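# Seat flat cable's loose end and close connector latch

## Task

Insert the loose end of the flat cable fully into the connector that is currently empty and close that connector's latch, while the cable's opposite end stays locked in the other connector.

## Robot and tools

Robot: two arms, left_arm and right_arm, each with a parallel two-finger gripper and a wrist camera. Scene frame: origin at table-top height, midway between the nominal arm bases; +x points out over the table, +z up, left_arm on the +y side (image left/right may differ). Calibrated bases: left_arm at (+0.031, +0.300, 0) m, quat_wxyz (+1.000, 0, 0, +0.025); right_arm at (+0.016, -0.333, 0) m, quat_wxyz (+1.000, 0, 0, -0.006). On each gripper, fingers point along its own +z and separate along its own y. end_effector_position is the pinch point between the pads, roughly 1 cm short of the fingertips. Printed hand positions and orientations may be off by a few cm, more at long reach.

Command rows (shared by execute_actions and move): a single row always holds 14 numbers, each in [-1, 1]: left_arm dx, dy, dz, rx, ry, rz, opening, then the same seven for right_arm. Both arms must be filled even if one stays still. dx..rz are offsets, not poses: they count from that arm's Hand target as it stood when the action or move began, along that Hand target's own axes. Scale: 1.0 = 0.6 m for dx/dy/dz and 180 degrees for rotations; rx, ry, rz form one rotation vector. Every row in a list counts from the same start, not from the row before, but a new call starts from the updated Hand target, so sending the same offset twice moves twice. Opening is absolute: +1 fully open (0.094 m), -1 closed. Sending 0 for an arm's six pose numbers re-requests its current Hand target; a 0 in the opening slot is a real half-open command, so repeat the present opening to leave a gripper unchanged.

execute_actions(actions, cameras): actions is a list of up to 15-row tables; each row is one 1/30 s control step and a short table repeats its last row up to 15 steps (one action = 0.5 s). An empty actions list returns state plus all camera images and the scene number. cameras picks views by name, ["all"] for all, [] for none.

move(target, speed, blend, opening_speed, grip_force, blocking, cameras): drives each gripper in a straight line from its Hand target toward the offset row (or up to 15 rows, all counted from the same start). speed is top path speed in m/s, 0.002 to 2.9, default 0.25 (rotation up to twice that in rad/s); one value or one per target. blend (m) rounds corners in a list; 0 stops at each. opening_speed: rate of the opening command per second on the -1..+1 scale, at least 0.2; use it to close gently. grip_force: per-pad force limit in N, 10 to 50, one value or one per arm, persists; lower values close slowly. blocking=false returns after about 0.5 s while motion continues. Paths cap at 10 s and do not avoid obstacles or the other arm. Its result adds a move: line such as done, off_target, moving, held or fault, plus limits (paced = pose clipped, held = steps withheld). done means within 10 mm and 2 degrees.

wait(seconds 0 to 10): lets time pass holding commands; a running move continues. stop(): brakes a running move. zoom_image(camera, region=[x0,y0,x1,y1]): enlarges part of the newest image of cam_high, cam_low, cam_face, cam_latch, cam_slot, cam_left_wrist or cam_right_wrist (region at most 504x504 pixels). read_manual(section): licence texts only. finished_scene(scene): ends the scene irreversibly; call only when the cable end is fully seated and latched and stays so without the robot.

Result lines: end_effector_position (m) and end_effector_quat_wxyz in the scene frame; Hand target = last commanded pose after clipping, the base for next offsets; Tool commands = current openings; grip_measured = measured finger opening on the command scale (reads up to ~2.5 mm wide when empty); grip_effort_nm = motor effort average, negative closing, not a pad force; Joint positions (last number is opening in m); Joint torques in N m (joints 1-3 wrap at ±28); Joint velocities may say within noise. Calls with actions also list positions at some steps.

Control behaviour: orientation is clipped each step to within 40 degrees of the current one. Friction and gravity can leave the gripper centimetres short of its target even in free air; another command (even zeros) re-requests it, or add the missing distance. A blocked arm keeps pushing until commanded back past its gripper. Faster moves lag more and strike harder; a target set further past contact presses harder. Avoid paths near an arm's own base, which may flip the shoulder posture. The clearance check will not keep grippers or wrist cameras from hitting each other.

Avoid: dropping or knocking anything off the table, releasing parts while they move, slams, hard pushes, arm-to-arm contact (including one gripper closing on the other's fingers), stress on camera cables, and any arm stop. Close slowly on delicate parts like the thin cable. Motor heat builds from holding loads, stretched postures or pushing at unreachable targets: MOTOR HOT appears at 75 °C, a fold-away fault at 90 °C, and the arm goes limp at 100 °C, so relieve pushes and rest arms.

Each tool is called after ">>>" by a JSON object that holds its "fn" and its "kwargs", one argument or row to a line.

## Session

>>> {"fn": "execute_actions", "kwargs": {
  "actions": []
}}

>>> {"fn": "zoom_image", "kwargs": {
  "camera": "cam_slot",
  "region": [230, 140, 490, 335]
}}

Scene clock: 0.00 s.
left_arm: end_effector_position=(+0.3983, +0.2692, +0.3316) grip_measured=+1.000 grip_effort_nm=n/a end_effector_quat_wxyz=(+0.697, +0.095, +0.689, -0.176) | right_arm: end_effector_position=(+0.3130, -0.3297, +0.3144) grip_measured=+1.000 grip_effort_nm=n/a end_effector_quat_wxyz=(+0.748, +0.060, +0.647, +0.135)
Joint positions: left_arm=[0.127 1.019 0.697 0.361 0.562 -0.132 0.094] | right_arm=[-0.099 0.575 0.387 0.347 -0.195 0.301 0.094]
Joint velocities: within noise
Joint torques (N m): no reading
Heat: left arm: 27 °C; right arm: 27 °C.
Hand target: left_arm +0.3966, +0.2689, +0.3397; +0.704, +0.098, +0.682, -0.174 | right_arm +0.3108, -0.3295, +0.3243; +0.757, +0.056, +0.638, +0.134
Tool commands: left_gripper/opening=+1.0 right_gripper/opening=+1.0

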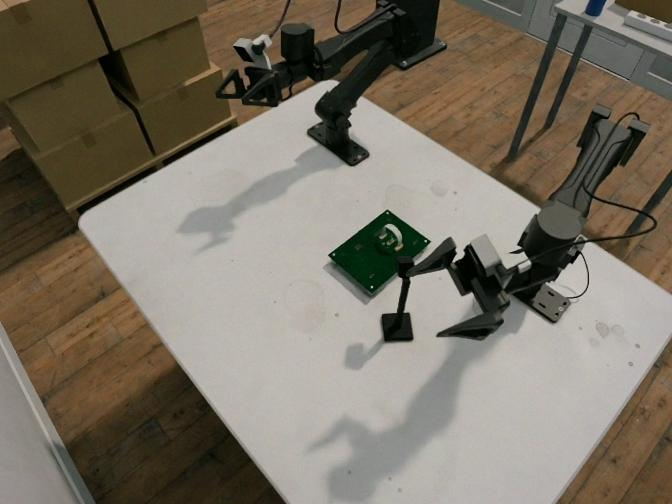

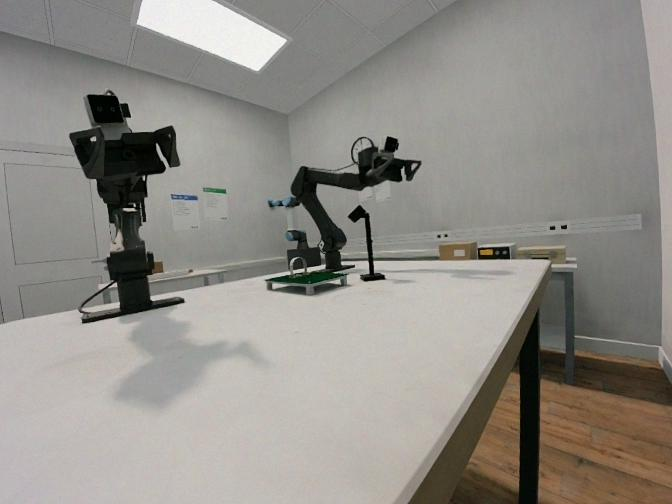

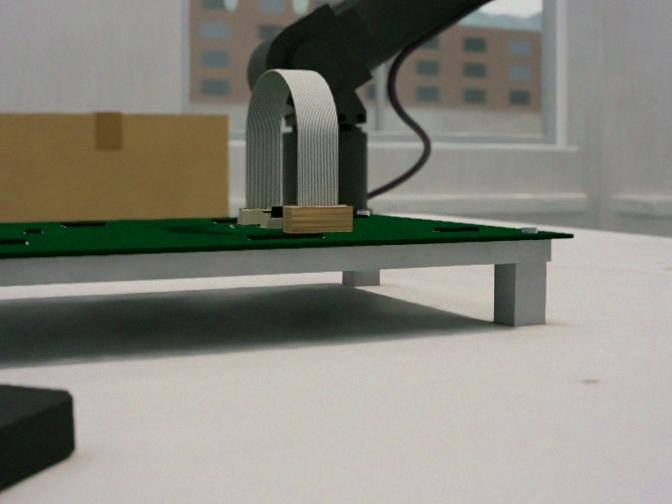

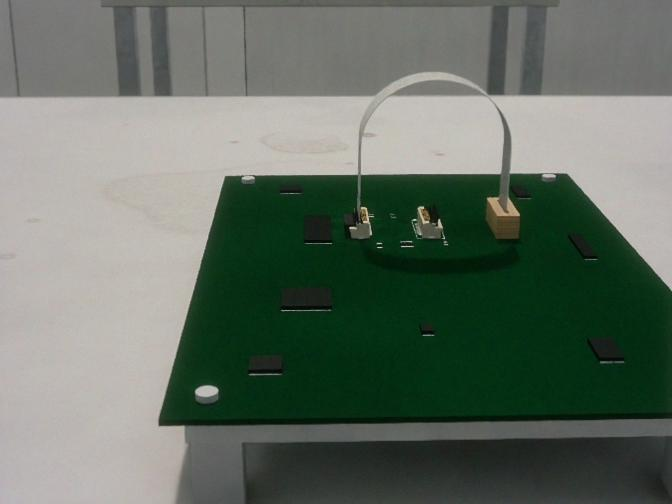

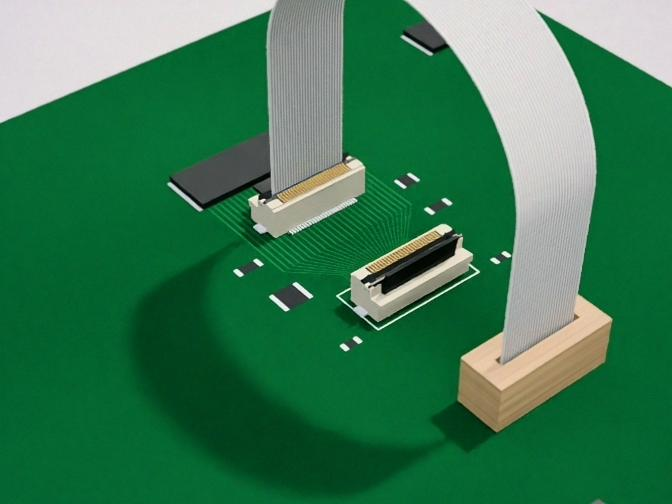

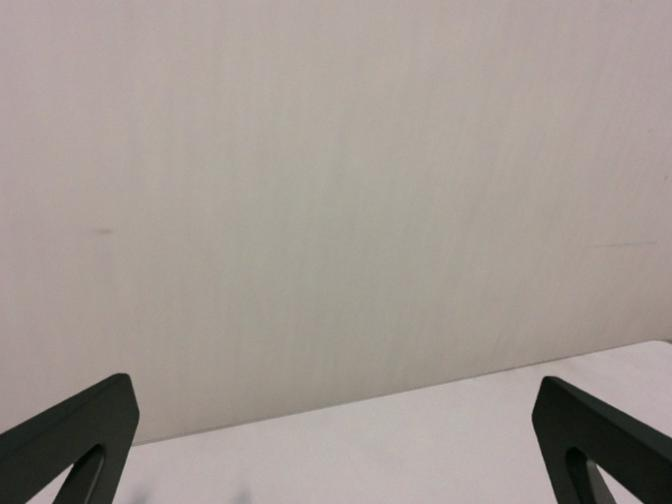

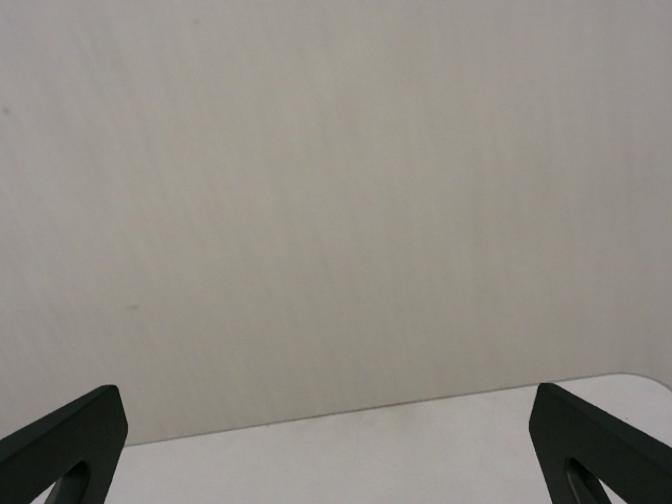

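Scaled by 1.938.

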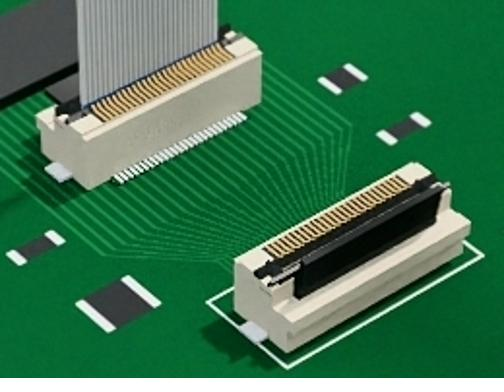

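>>> {"fn": "move", "kwargs": {
  "target": [
    [-0.1285,-0.1388,-0.152,0,0,0,-0.36,0,0,0,0,0,0,1],
    [0.1877,-0.4855,-0.2295,-0.1118,0.1757,0.0061,-0.36,0,0,0,0,0,0,1]
  ],
  "speed": 0.35,
  "blend": [0.04,0],
  "cameras": ["cam_high","cam_left_wrist"]
}}

Scene clock: 13.23 s.
left_arm: end_effector_position=(+0.1573, +0.0426, +0.2439) grip_measured=-0.358 grip_effort_nm=-0.13 end_effector_quat_wxyz=(+0.495, +0.033, +0.868, -0.012) | right_arm: end_effector_position=(+0.3131, -0.3297, +0.3139) grip_measured=+1.000 grip_effort_nm=-0.03 end_effector_quat_wxyz=(+0.747, +0.060, +0.648, +0.135)
Joint positions: left_arm=[-1.741 1.515 1.368 -1.521 -1.032 -1.669 0.03] | right_arm=[-0.099 0.575 0.387 0.345 -0.195 0.301 0.094]
Joint torques (N m): left_arm=[0.66 -3.73 7.45 -0.06 -0.7 -0.14] | right_arm=[0.01 -0.29 7.17 2.15 0 -0.02]
Heat: left arm: 28 °C; right arm: 29 °C.
Hand target: left_arm +0.1600, +0.0400, +0.2497; +0.500, +0.025, +0.866, -0.014 | right_arm +0.3108, -0.3295, +0.3243; +0.757, +0.056, +0.638, +0.134
Off the commanded pose: left_arm 0.007 m, 1 deg | right_arm 0.011 m, 2 deg.
move: off_target (right_arm)
Images, in order (width x height): cam_high 672x504, cam_left_wrist 672x504.

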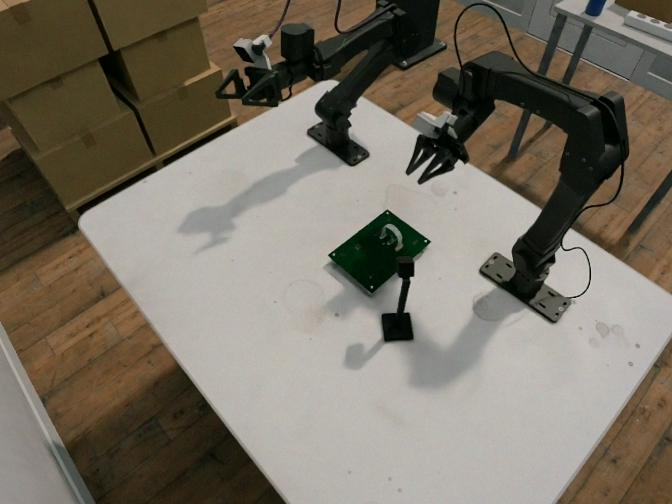

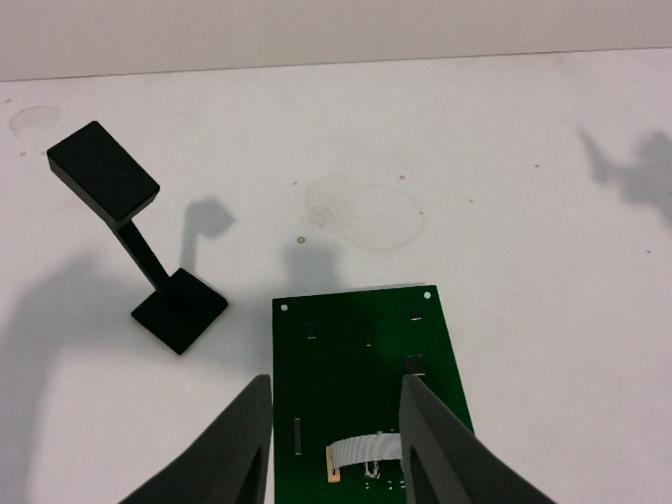

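>>> {"fn": "move", "kwargs": {
  "target": [0.302,0.0085,0.1103,-0.0216,0,-0.0125,-0.36,0,0,0,0,0,0,1],
  "speed": 0.2,
  "cameras": ["cam_latch","cam_face","cam_left_wrist"]
}}

Scene clock: 23.43 s.
left_arm: end_effector_position=(+0.1270, +0.0476, +0.0607) grip_measured=-0.358 grip_effort_nm=-0.13 end_effector_quat_wxyz=(+0.493, -0.012, +0.870, +0.008) | right_arm: end_effector_position=(+0.3131, -0.3297, +0.3139) grip_measured=+1.000 grip_effort_nm=-0.03 end_effector_quat_wxyz=(+0.747, +0.060, +0.648, +0.135)
Joint positions: left_arm=[-1.851 1.848 0.947 -1.074 -0.979 -2.045 0.03] | right_arm=[-0.099 0.575 0.387 0.345 -0.195 0.301 0.094]
Joint torques (N m): left_arm=[-0.64 -5.41 3.28 -0.32 -0.69 -0.11] | right_arm=[-0.06 -0.29 6.94 2.13 0.02 -0.02]
Heat: left arm: 28 °C; right arm: 30 °C.
Hand target: left_arm +0.1270, +0.0472, +0.0597; +0.500, -0.009, +0.866, +0.006 | right_arm +0.3108, -0.3295, +0.3243; +0.757, +0.056, +0.638, +0.134
Off the commanded pose: left_arm 0.001 m, 1 deg | right_arm 0.011 m, 2 deg.
move: off_target (right_arm)
Images, in order (width x height): cam_face 672x504, cam_latch 672x504, cam_left_wrist 672x504.

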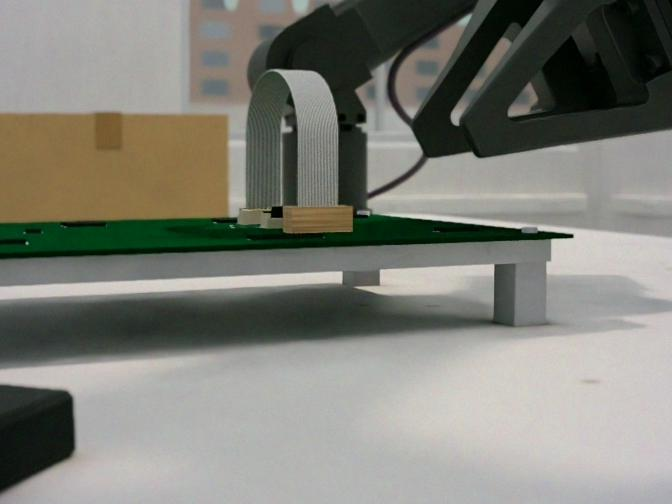

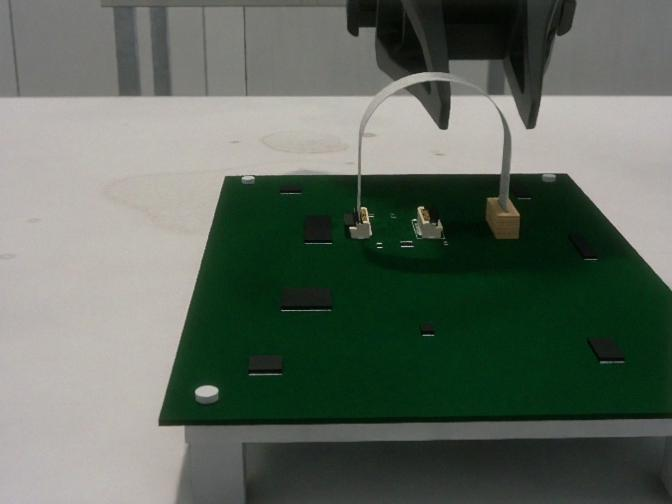

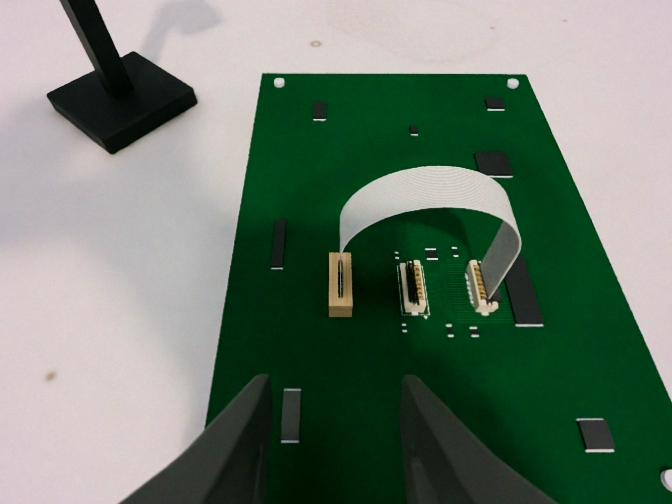

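>>> {"fn": "move", "kwargs": {
  "target": [-0.0435,-0.0015,0.0827,0,0,0,-0.36,0,0,0,0,0,0,1],
  "speed": 0.12,
  "cameras": ["cam_latch","cam_slot","cam_face","cam_left_wrist"]
}}

Scene clock: 34.10 s.
left_arm: end_effector_position=(+0.1788, +0.0469, +0.0473) grip_measured=-0.358 grip_effort_nm=-0.13 end_effector_quat_wxyz=(+0.489, -0.004, +0.872, +0.016) | right_arm: end_effector_position=(+0.3131, -0.3297, +0.3138) grip_measured=+1.000 grip_effort_nm=-0.03 end_effector_quat_wxyz=(+0.747, +0.060, +0.648, +0.135)
Joint positions: left_arm=[-1.65 1.785 0.829 -0.721 -1.019 -1.667 0.03] | right_arm=[-0.099 0.575 0.387 0.344 -0.195 0.301 0.094]
Joint torques (N m): left_arm=[0.62 -8.29 3.12 0.08 -0.88 0.07] | right_arm=[0.08 -0.35 7.01 2.15 0.02 0.02]
Heat: left arm: 29 °C; right arm: 31 °C.
Hand target: left_arm +0.1831, +0.0475, +0.0575; +0.500, -0.009, +0.866, +0.006 | right_arm +0.3108, -0.3295, +0.3242; +0.756, +0.056, +0.638, +0.134
Off the commanded pose: left_arm 0.011 m, 2 deg | right_arm 0.011 m, 2 deg.
move: off_target (left_arm, right_arm)
Images, in order (width x height): cam_face 672x504, cam_latch 672x504, cam_slot 672x504, cam_left_wrist 672x504.

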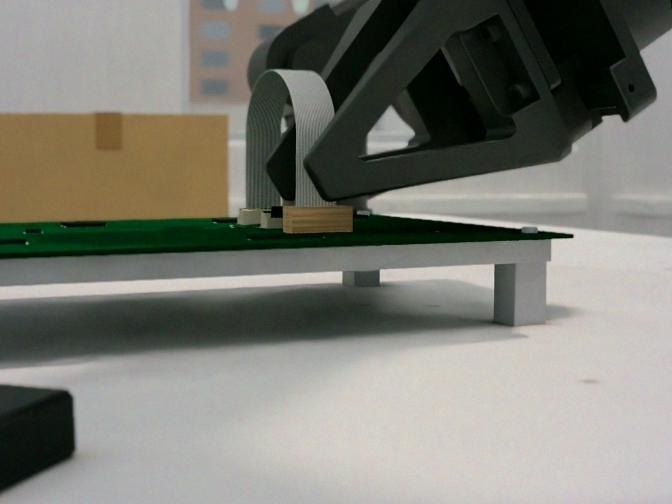

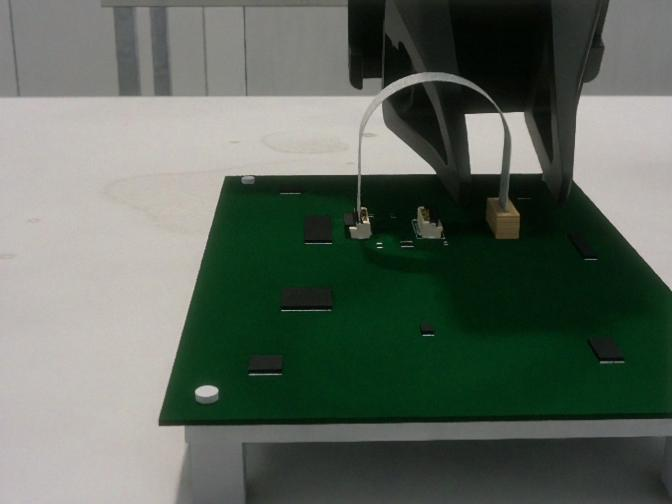

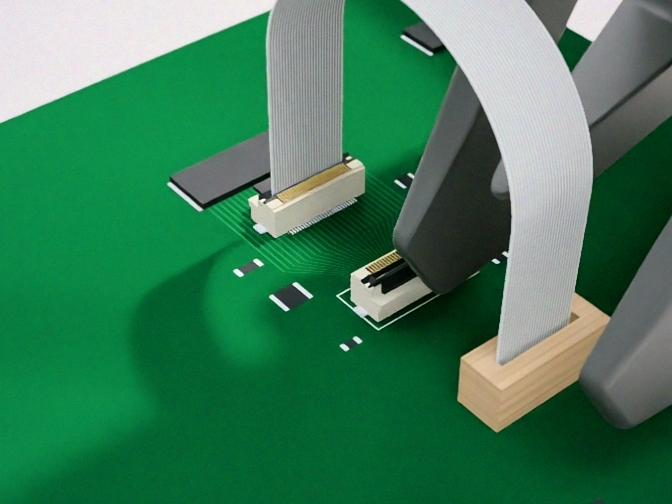

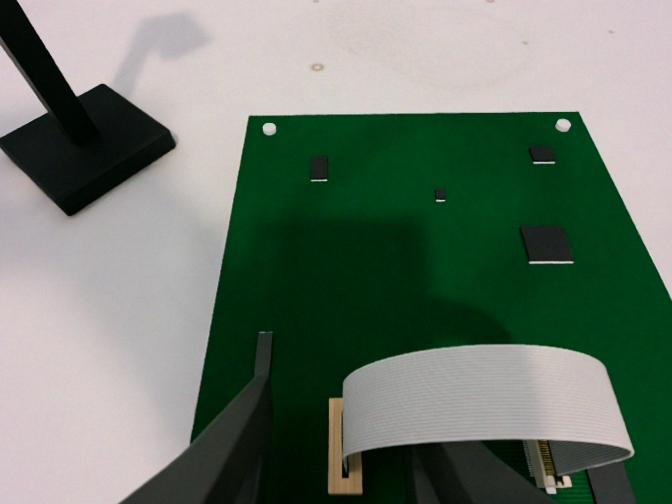

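>>> {"fn": "move", "kwargs": {
  "target": [-0.0028,-0.010,-0.0018,0,0,0,-0.36,0,0,0,0,0,0,1],
  "speed": 0.06,
  "cameras": ["cam_latch","cam_face"]
}}

Scene clock: 38.83 s.
left_arm: end_effector_position=(+0.1788, +0.0468, +0.0473) grip_measured=-0.358 grip_effort_nm=-0.13 end_effector_quat_wxyz=(+0.489, -0.003, +0.872, +0.016) | right_arm: end_effector_position=(+0.3131, -0.3297, +0.3138) grip_measured=+1.000 grip_effort_nm=-0.03 end_effector_quat_wxyz=(+0.747, +0.060, +0.648, +0.135)
Joint positions: left_arm=[-1.65 1.785 0.829 -0.721 -1.019 -1.664 0.03] | right_arm=[-0.099 0.575 0.387 0.344 -0.195 0.301 0.094]
Joint torques (N m): left_arm=[0.64 -7.32 5.39 -0.03 -0.88 0.06] | right_arm=[0.12 -0.43 7.16 2.12 -0.03 0.03]
Heat: left arm: 29 °C; right arm: 31 °C.
Hand target: left_arm +0.1831, +0.0415, +0.0595; +0.500, -0.009, +0.866, +0.006 | right_arm +0.3108, -0.3295, +0.3242; +0.756, +0.056, +0.638, +0.134
Off the commanded pose: left_arm 0.014 m, 2 deg | right_arm 0.011 m, 2 deg.
move: off_target (left_arm, right_arm)
Images, in order (width x height): cam_face 672x504, cam_latch 672x504.

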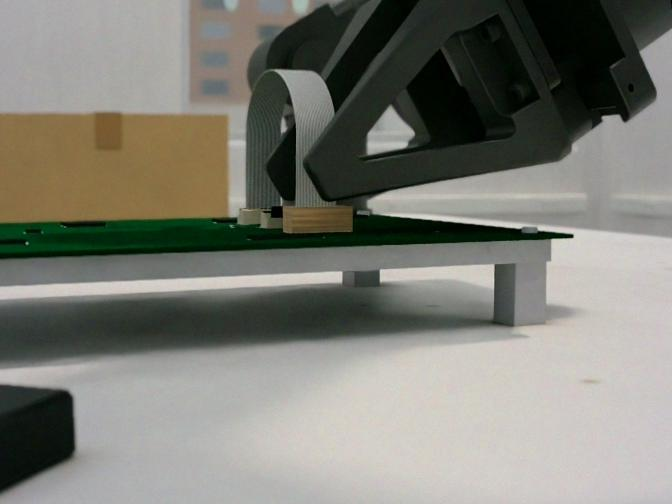

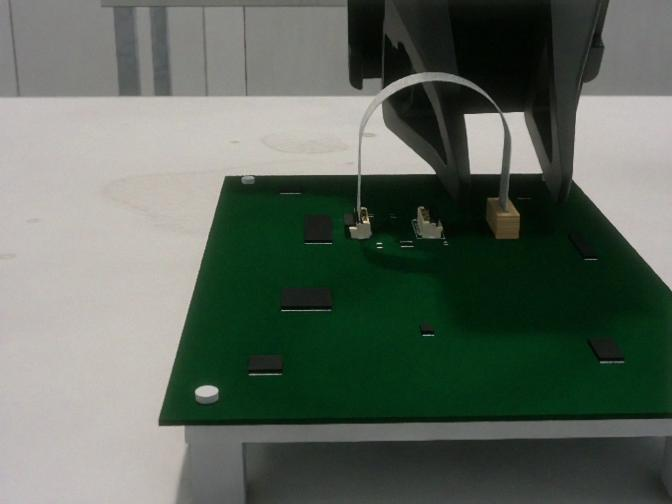

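>>> {"fn": "move", "kwargs": {
  "target": [-0.0014,-0.0065,-0.0008,0,0,0,-0.36,0,0,0,0,0,0,1],
  "speed": 0.06
}}

Scene clock: 41.13 s.
left_arm: end_effector_position=(+0.1787, +0.0427, +0.0496) grip_measured=-0.358 grip_effort_nm=-0.13 end_effector_quat_wxyz=(+0.489, -0.005, +0.872, +0.012) | right_arm: end_effector_position=(+0.3131, -0.3297, +0.3138) grip_measured=+1.000 grip_effort_nm=-0.03 end_effector_quat_wxyz=(+0.747, +0.060, +0.648, +0.135)
Joint positions: left_arm=[-1.65 1.785 0.842 -0.721 -1.019 -1.662 0.03] | right_arm=[-0.099 0.575 0.387 0.344 -0.195 0.301 0.094]
Joint torques (N m): left_arm=[0.72 -6.63 5.86 -0.05 -0.87 0.11] | right_arm=[0.08 -0.38 7.05 2.15 0.01 -0.04]
Heat: left arm: 29 °C; right arm: 31 °C.
Hand target: left_arm +0.1832, +0.0376, +0.0604; +0.500, -0.009, +0.866, +0.006 | right_arm +0.3108, -0.3295, +0.3242; +0.756, +0.056, +0.638, +0.134
Off the commanded pose: left_arm 0.013 m, 2 deg | right_arm 0.011 m, 2 deg.
move: off_target (left_arm, right_arm)

>>> {"fn": "move", "kwargs": {
  "target": [0,0.0035,0,-0.0023,0.0003,0.0040,-1,0,0,0,0,0,0,1],
  "speed": 0.05,
  "grip_force": 25,
  "cameras": ["cam_latch","cam_slot","cam_face"]
}}

Scene clock: 45.50 s.
left_arm: end_effector_position=(+0.1788, +0.0449, +0.0498) grip_measured=-0.995 grip_effort_nm=-0.32 end_effector_quat_wxyz=(+0.489, -0.001, +0.872, +0.018) | right_arm: end_effector_position=(+0.3131, -0.3297, +0.3138) grip_measured=+1.000 grip_effort_nm=-0.03 end_effector_quat_wxyz=(+0.747, +0.060, +0.648, +0.135)
Joint positions: left_arm=[-1.65 1.785 0.842 -0.735 -1.019 -1.66 0] | right_arm=[-0.099 0.575 0.387 0.344 -0.195 0.301 0.094]
Joint torques (N m): left_arm=[0.76 -6.61 5.91 -0.07 -0.86 0.07] | right_arm=[0.12 -0.4 7.04 2.12 0.01 -0.04]
Heat: left arm: 29 °C; right arm: 32 °C.
Hand target: left_arm +0.1832, +0.0397, +0.0605; +0.500, -0.005, +0.866, +0.012 | right_arm +0.3108, -0.3295, +0.3243; +0.757, +0.056, +0.638, +0.134
Off the commanded pose: left_arm 0.013 m, 2 deg | right_arm 0.011 m, 2 deg.
grip_force (N): 25, 25
move: off_target (left_arm, right_arm)
Images, in order (width x height): cam_face 672x504, cam_latch 672x504, cam_slot 672x504.

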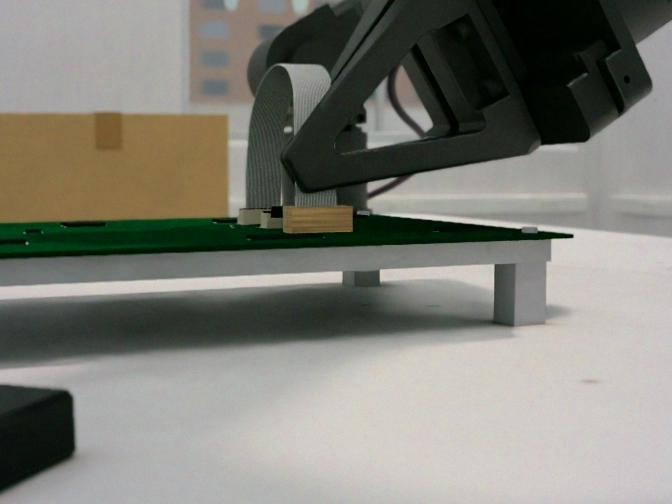

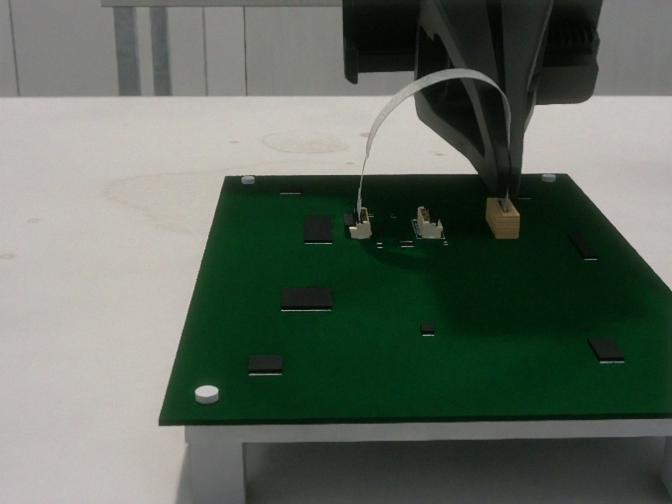

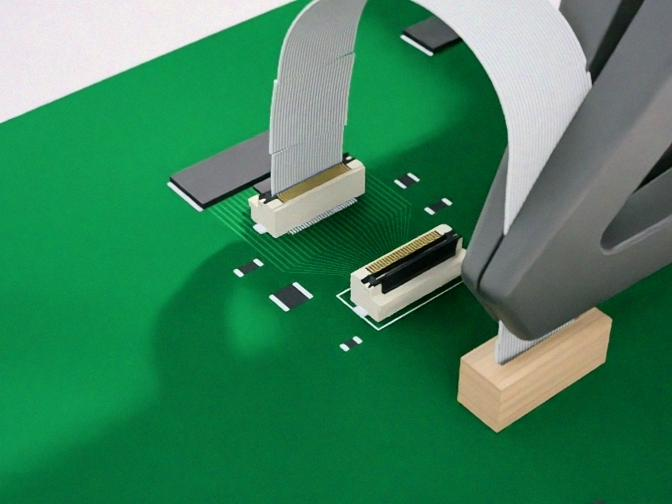

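>>> {"fn": "move", "kwargs": {
  "target": [
    [-0.0231,0,-0.0133,0,0,0,-1,0,0,0,0,0,0,1],
    [-0.0233,-0.0367,-0.0133,0,0,0,-1,0,0,0,0,0,0,1]
  ],
  "speed": 0.08,
  "cameras": ["cam_latch","cam_slot","cam_face"]
}}

>>> {"fn": "zoom_image", "kwargs": {
  "camera": "cam_latch",
  "region": [370, 150, 490, 250]
}}

>>> {"fn": "zoom_image", "kwargs": {
  "camera": "cam_slot",
  "region": [290, 140, 510, 340]
}}

Scene clock: 52.57 s.
left_arm: end_effector_position=(+0.1792, +0.0203, +0.0720) grip_measured=-0.995 grip_effort_nm=-0.32 end_effector_quat_wxyz=(+0.488, -0.008, +0.873, +0.005) | right_arm: end_effector_position=(+0.3131, -0.3297, +0.3138) grip_measured=+1.000 grip_effort_nm=-0.03 end_effector_quat_wxyz=(+0.747, +0.060, +0.648, +0.135)
Joint positions: left_arm=[-1.645 1.792 0.964 -0.813 -1.019 -1.652 0] | right_arm=[-0.099 0.575 0.387 0.344 -0.195 0.301 0.094]
Joint torques (N m): left_arm=[0.87 -5.23 6.23 -0.06 -0.86 0.07] | right_arm=[0.13 -0.34 6.89 2.18 0.01 0]
Heat: left arm: 29 °C; right arm: 32 °C.
Hand target: left_arm +0.1837, +0.0175, +0.0763; +0.500, -0.005, +0.866, +0.012 | right_arm +0.3108, -0.3295, +0.3243; +0.757, +0.056, +0.638, +0.134
Off the commanded pose: left_arm 0.007 m, 2 deg | right_arm 0.011 m, 2 deg.
grip_force (N): 25, 25
move: off_target (right_arm)
Images, in order (width x height): cam_face 672x504, cam_latch 672x504, cam_slot 672x504.

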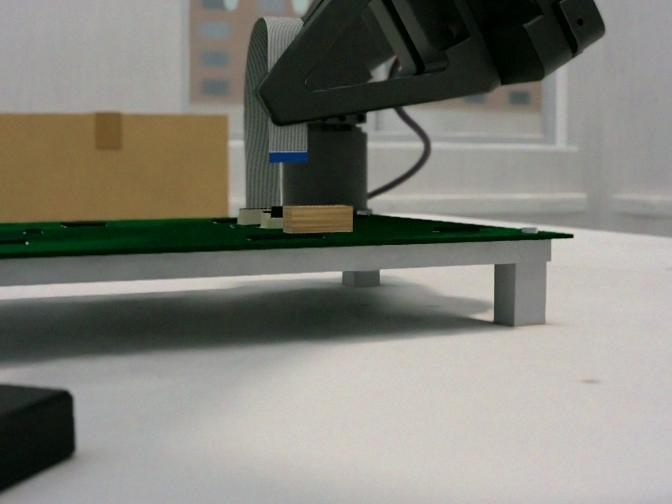

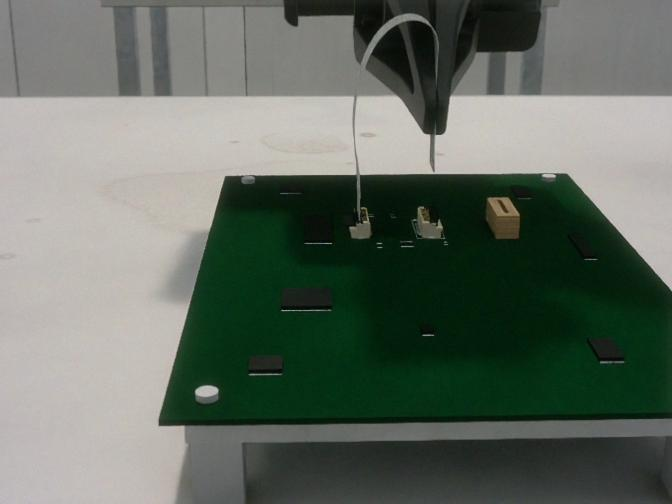

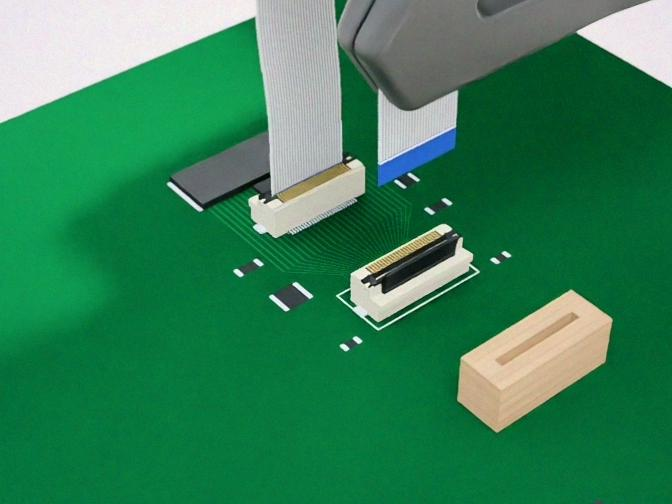

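Scaled by 4.200.

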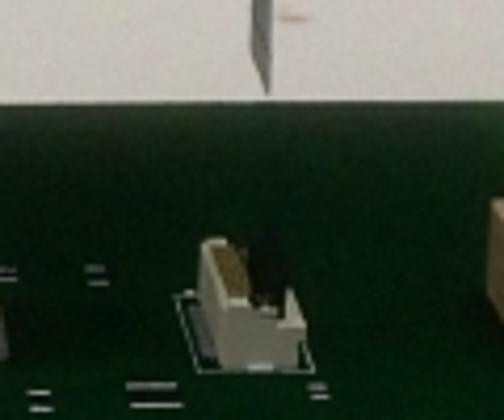

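Scaled by 2.291.

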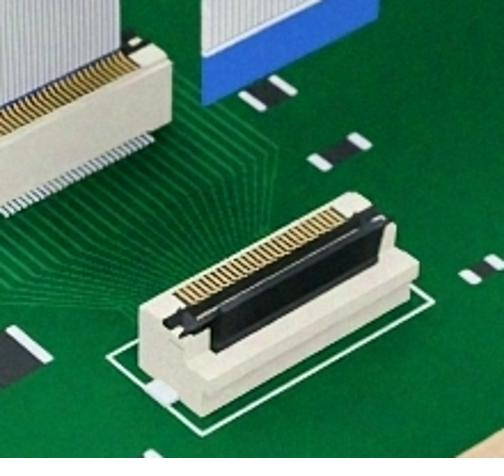

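>>> {"fn": "move", "kwargs": {
  "target": [0.0166,-0.0011,0.0096,0,0,0,-1,0,0,0,0,0,0,1],
  "speed": 0.05,
  "cameras": ["cam_latch","cam_slot"]
}}

>>> {"fn": "zoom_image", "kwargs": {
  "camera": "cam_latch",
  "region": [370, 150, 490, 250]
}}

>>> {"fn": "zoom_image", "kwargs": {
  "camera": "cam_slot",
  "region": [290, 140, 510, 340]
}}

Scene clock: 63.30 s.
left_arm: end_effector_position=(+0.1792, +0.0177, +0.0642) grip_measured=-0.995 grip_effort_nm=-0.32 end_effector_quat_wxyz=(+0.488, -0.006, +0.873, +0.007) | right_arm: end_effector_position=(+0.3131, -0.3297, +0.3138) grip_measured=+1.000 grip_effort_nm=-0.03 end_effector_quat_wxyz=(+0.747, +0.060, +0.648, +0.135)
Joint positions: left_arm=[-1.645 1.821 0.964 -0.788 -1.019 -1.651 0] | right_arm=[-0.099 0.575 0.387 0.344 -0.195 0.301 0.094]
Joint torques (N m): left_arm=[0.72 -5.38 4.6 0.11 -0.86 0.05] | right_arm=[0.02 -0.44 6.93 2.14 0 0]
Heat: left arm: 30 °C; right arm: 33 °C.
Hand target: left_arm +0.1837, +0.0170, +0.0647; +0.500, -0.005, +0.866, +0.012 | right_arm +0.3108, -0.3295, +0.3243; +0.757, +0.056, +0.638, +0.134
Off the commanded pose: left_arm 0.005 m, 2 deg | right_arm 0.011 m, 2 deg.
grip_force (N): 25, 25
move: off_target (right_arm)
Images, in order (width x height): cam_latch 672x504, cam_slot 672x504.

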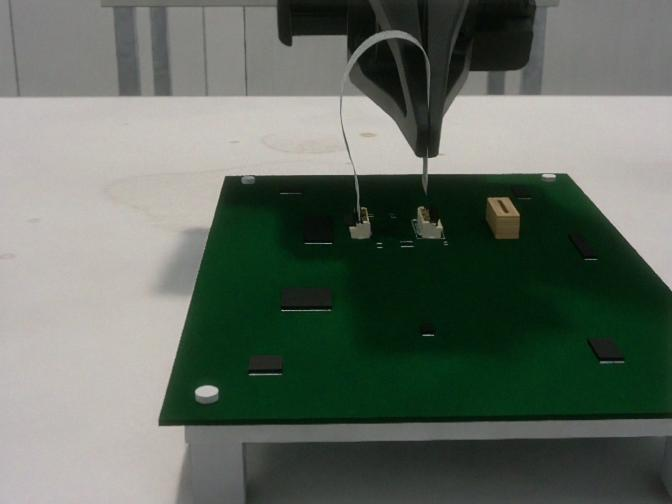

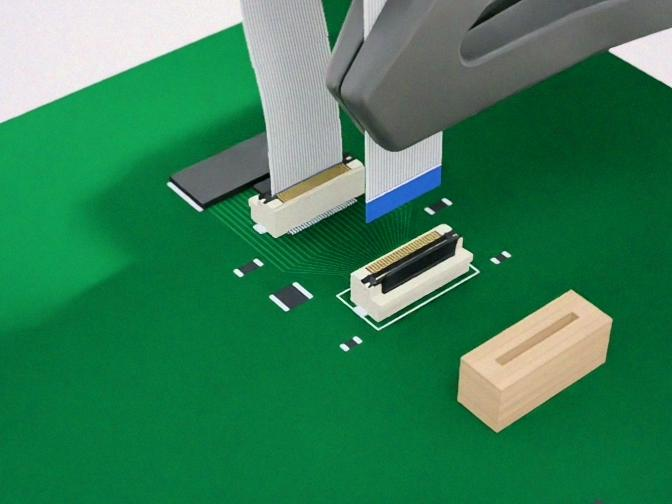

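Scaled by 4.200.

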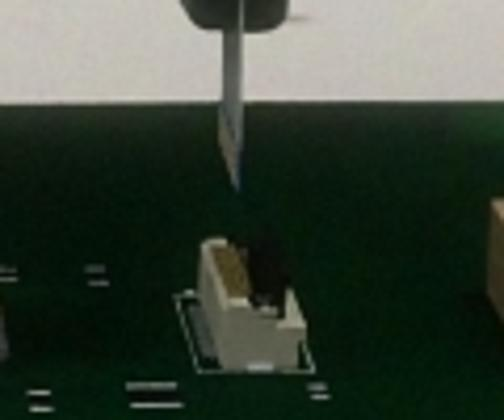

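Scaled by 2.291.

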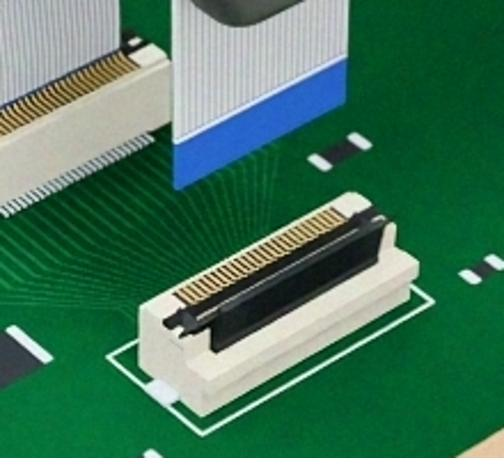

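>>> {"fn": "move", "kwargs": {
  "target": [0.0125,0.0031,0.0084,-0.0054,-0.0002,0.0094,-1,0,0,0,0,0,0,1],
  "speed": 0.04,
  "cameras": ["cam_latch","cam_slot"]
}}

>>> {"fn": "zoom_image", "kwargs": {
  "camera": "cam_latch",
  "region": [370, 150, 490, 250]
}}

>>> {"fn": "zoom_image", "kwargs": {
  "camera": "cam_slot",
  "region": [340, 210, 480, 330]
}}

Scene clock: 71.40 s.
left_arm: end_effector_position=(+0.1792, +0.0189, +0.0558) grip_measured=-0.995 grip_effort_nm=-0.32 end_effector_quat_wxyz=(+0.489, +0.001, +0.872, +0.020) | right_arm: end_effector_position=(+0.3131, -0.3297, +0.3138) grip_measured=+1.000 grip_effort_nm=-0.03 end_effector_quat_wxyz=(+0.747, +0.060, +0.648, +0.135)
Joint positions: left_arm=[-1.645 1.853 0.964 -0.784 -1.019 -1.649 0] | right_arm=[-0.099 0.575 0.387 0.344 -0.195 0.301 0.094]
Joint torques (N m): left_arm=[0.85 -5.42 4.4 0.09 -0.86 0.08] | right_arm=[-0.06 -0.43 7.02 2.17 0.02 -0.02]
Heat: left arm: 30 °C; right arm: 33 °C.
Hand target: left_arm +0.1843, +0.0190, +0.0558; +0.500, +0.003, +0.866, +0.027 | right_arm +0.3108, -0.3295, +0.3243; +0.757, +0.056, +0.638, +0.134
Off the commanded pose: left_arm 0.005 m, 2 deg | right_arm 0.011 m, 2 deg.
grip_force (N): 25, 25
move: off_target (right_arm)
Images, in order (width x height): cam_latch 672x504, cam_slot 672x504.

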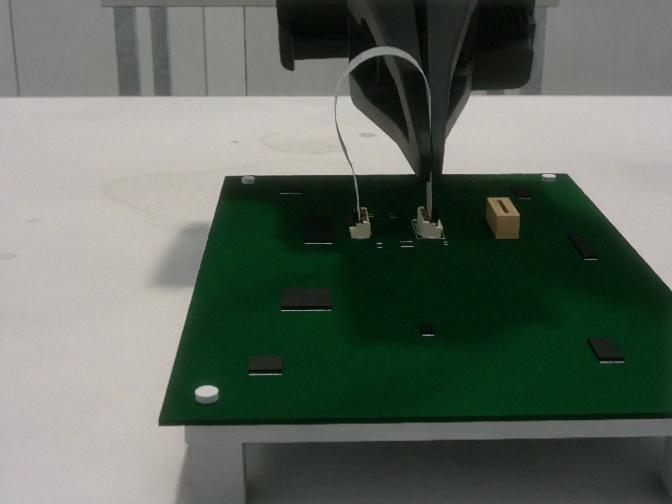

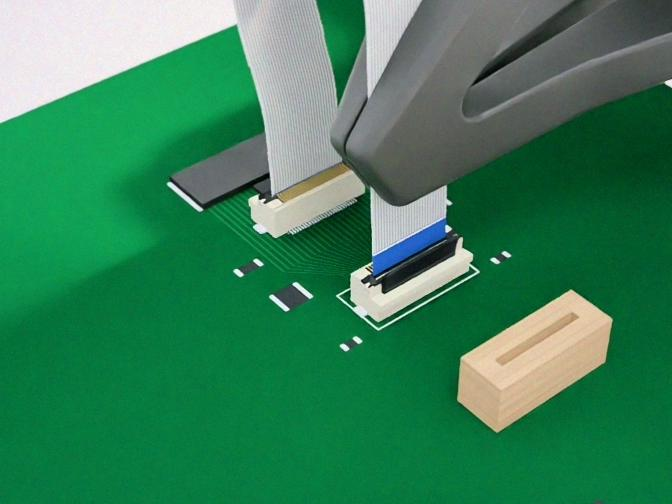

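Scaled by 4.200.

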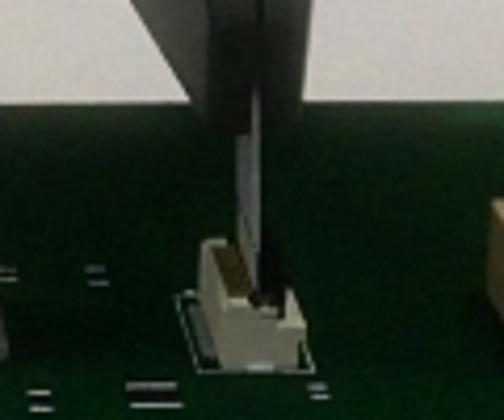

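Scaled by 3.600.

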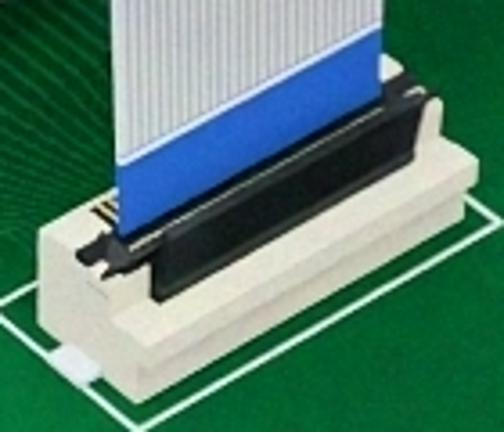

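>>> {"fn": "move", "kwargs": {
  "target": [0.0030,0.0008,0.0017,-0.0013,0,0.0022,-1,0,0,0,0,0,0,1],
  "speed": 0.03,
  "cameras": ["cam_latch","cam_slot"]
}}

>>> {"fn": "zoom_image", "kwargs": {
  "camera": "cam_latch",
  "region": [370, 150, 490, 250]
}}

>>> {"fn": "zoom_image", "kwargs": {
  "camera": "cam_slot",
  "region": [340, 210, 480, 330]
}}

Scene clock: 76.33 s.
left_arm: end_effector_position=(+0.1793, +0.0192, +0.0543) grip_measured=-0.995 grip_effort_nm=-0.32 end_effector_quat_wxyz=(+0.489, +0.003, +0.872, +0.023) | right_arm: end_effector_position=(+0.3131, -0.3297, +0.3138) grip_measured=+1.000 grip_effort_nm=-0.03 end_effector_quat_wxyz=(+0.747, +0.060, +0.648, +0.135)
Joint positions: left_arm=[-1.645 1.86 0.964 -0.784 -1.02 -1.649 0] | right_arm=[-0.099 0.575 0.387 0.344 -0.195 0.301 0.094]
Joint torques (N m): left_arm=[0.88 -5.42 4.4 0.07 -0.84 0.07] | right_arm=[0.05 -0.27 7.09 2.17 -0.02 -0.01]
Heat: left arm: 30 °C; right arm: 34 °C.
Hand target: left_arm +0.1843, +0.0196, +0.0537; +0.500, +0.005, +0.866, +0.030 | right_arm +0.3108, -0.3295, +0.3243; +0.757, +0.056, +0.638, +0.134
Off the commanded pose: left_arm 0.005 m, 2 deg | right_arm 0.011 m, 2 deg.
grip_force (N): 25, 25
move: off_target (right_arm)
Images, in order (width x height): cam_latch 672x504, cam_slot 672x504.

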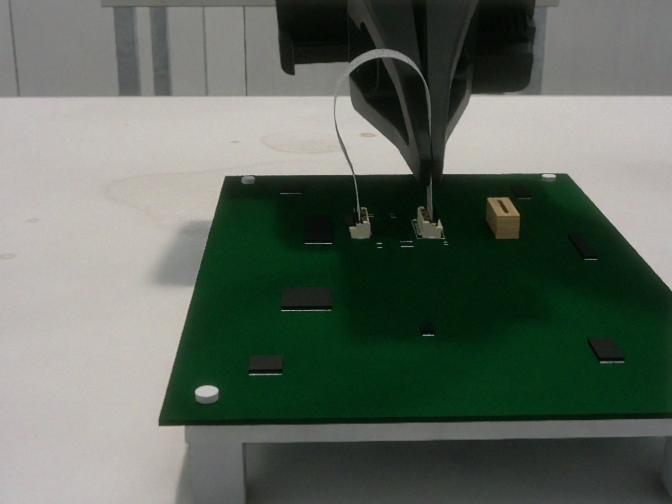

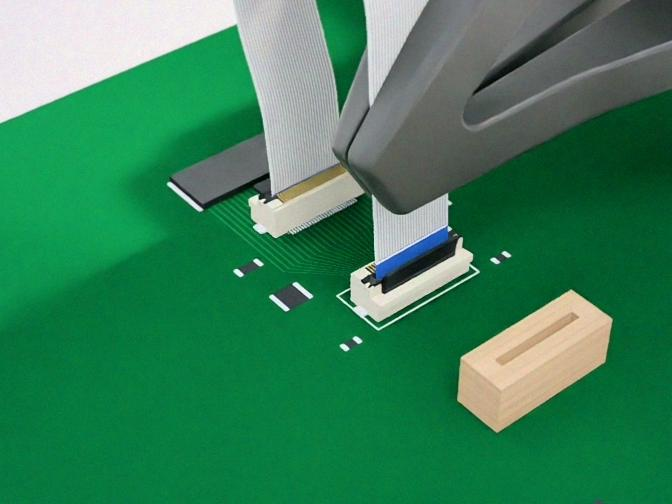

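Scaled by 4.200.

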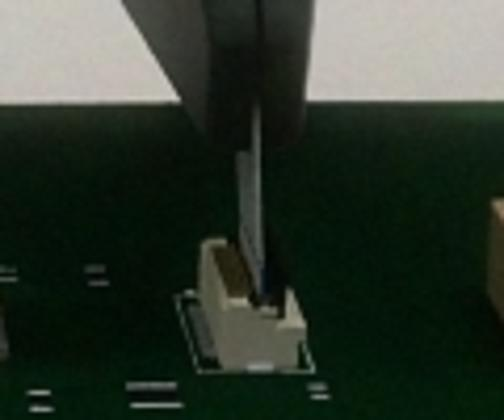

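Scaled by 3.600.

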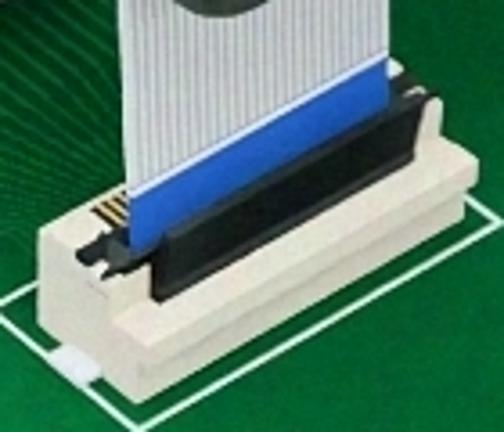

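>>> {"fn": "move", "kwargs": {
  "target": [0.0074,-0.0035,0.0004,0.0006,0,-0.0011,-1,0,0,0,0,0,0,1],
  "speed": 0.03,
  "cameras": ["cam_latch","cam_slot"]
}}

>>> {"fn": "zoom_image", "kwargs": {
  "camera": "cam_latch",
  "region": [370, 150, 490, 250]
}}

>>> {"fn": "zoom_image", "kwargs": {
  "camera": "cam_slot",
  "region": [340, 210, 480, 330]
}}

Scene clock: 83.23 s.
left_arm: end_effector_position=(+0.1797, +0.0195, +0.0512) grip_measured=-0.995 grip_effort_nm=-0.32 end_effector_quat_wxyz=(+0.491, +0.006, +0.871, +0.027) | right_arm: end_effector_position=(+0.3131, -0.3297, +0.3138) grip_measured=+1.000 grip_effort_nm=-0.03 end_effector_quat_wxyz=(+0.747, +0.060, +0.648, +0.135)
Joint positions: left_arm=[-1.645 1.874 0.964 -0.78 -1.024 -1.649 0] | right_arm=[-0.099 0.575 0.387 0.344 -0.195 0.301 0.094]
Joint torques (N m): left_arm=[0.23 -5.19 4.52 0.11 -0.79 -0.08] | right_arm=[-0.09 -0.34 6.89 2.15 0.04 -0.01]
Heat: left arm: 30 °C; right arm: 34 °C.
Hand target: left_arm +0.1823, +0.0177, +0.0496; +0.500, +0.004, +0.866, +0.029 | right_arm +0.3108, -0.3295, +0.3243; +0.757, +0.056, +0.638, +0.134
Off the commanded pose: left_arm 0.004 m, 1 deg | right_arm 0.011 m, 2 deg.
grip_force (N): 25, 25
move: off_target (right_arm)
Images, in order (width x height): cam_latch 672x504, cam_slot 672x504.

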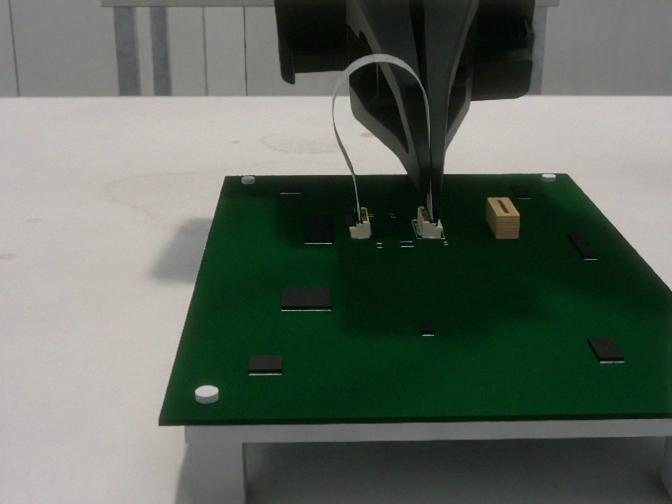

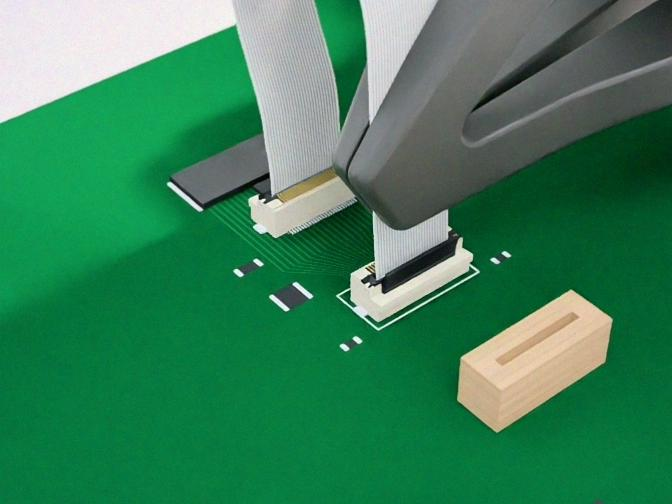

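Scaled by 4.200.

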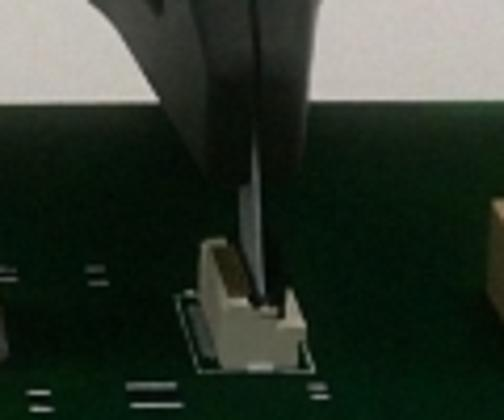

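Scaled by 3.600.

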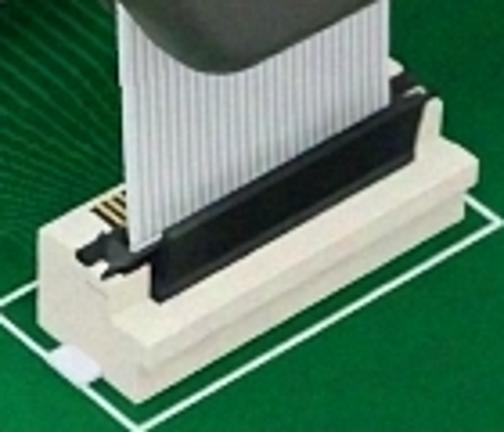

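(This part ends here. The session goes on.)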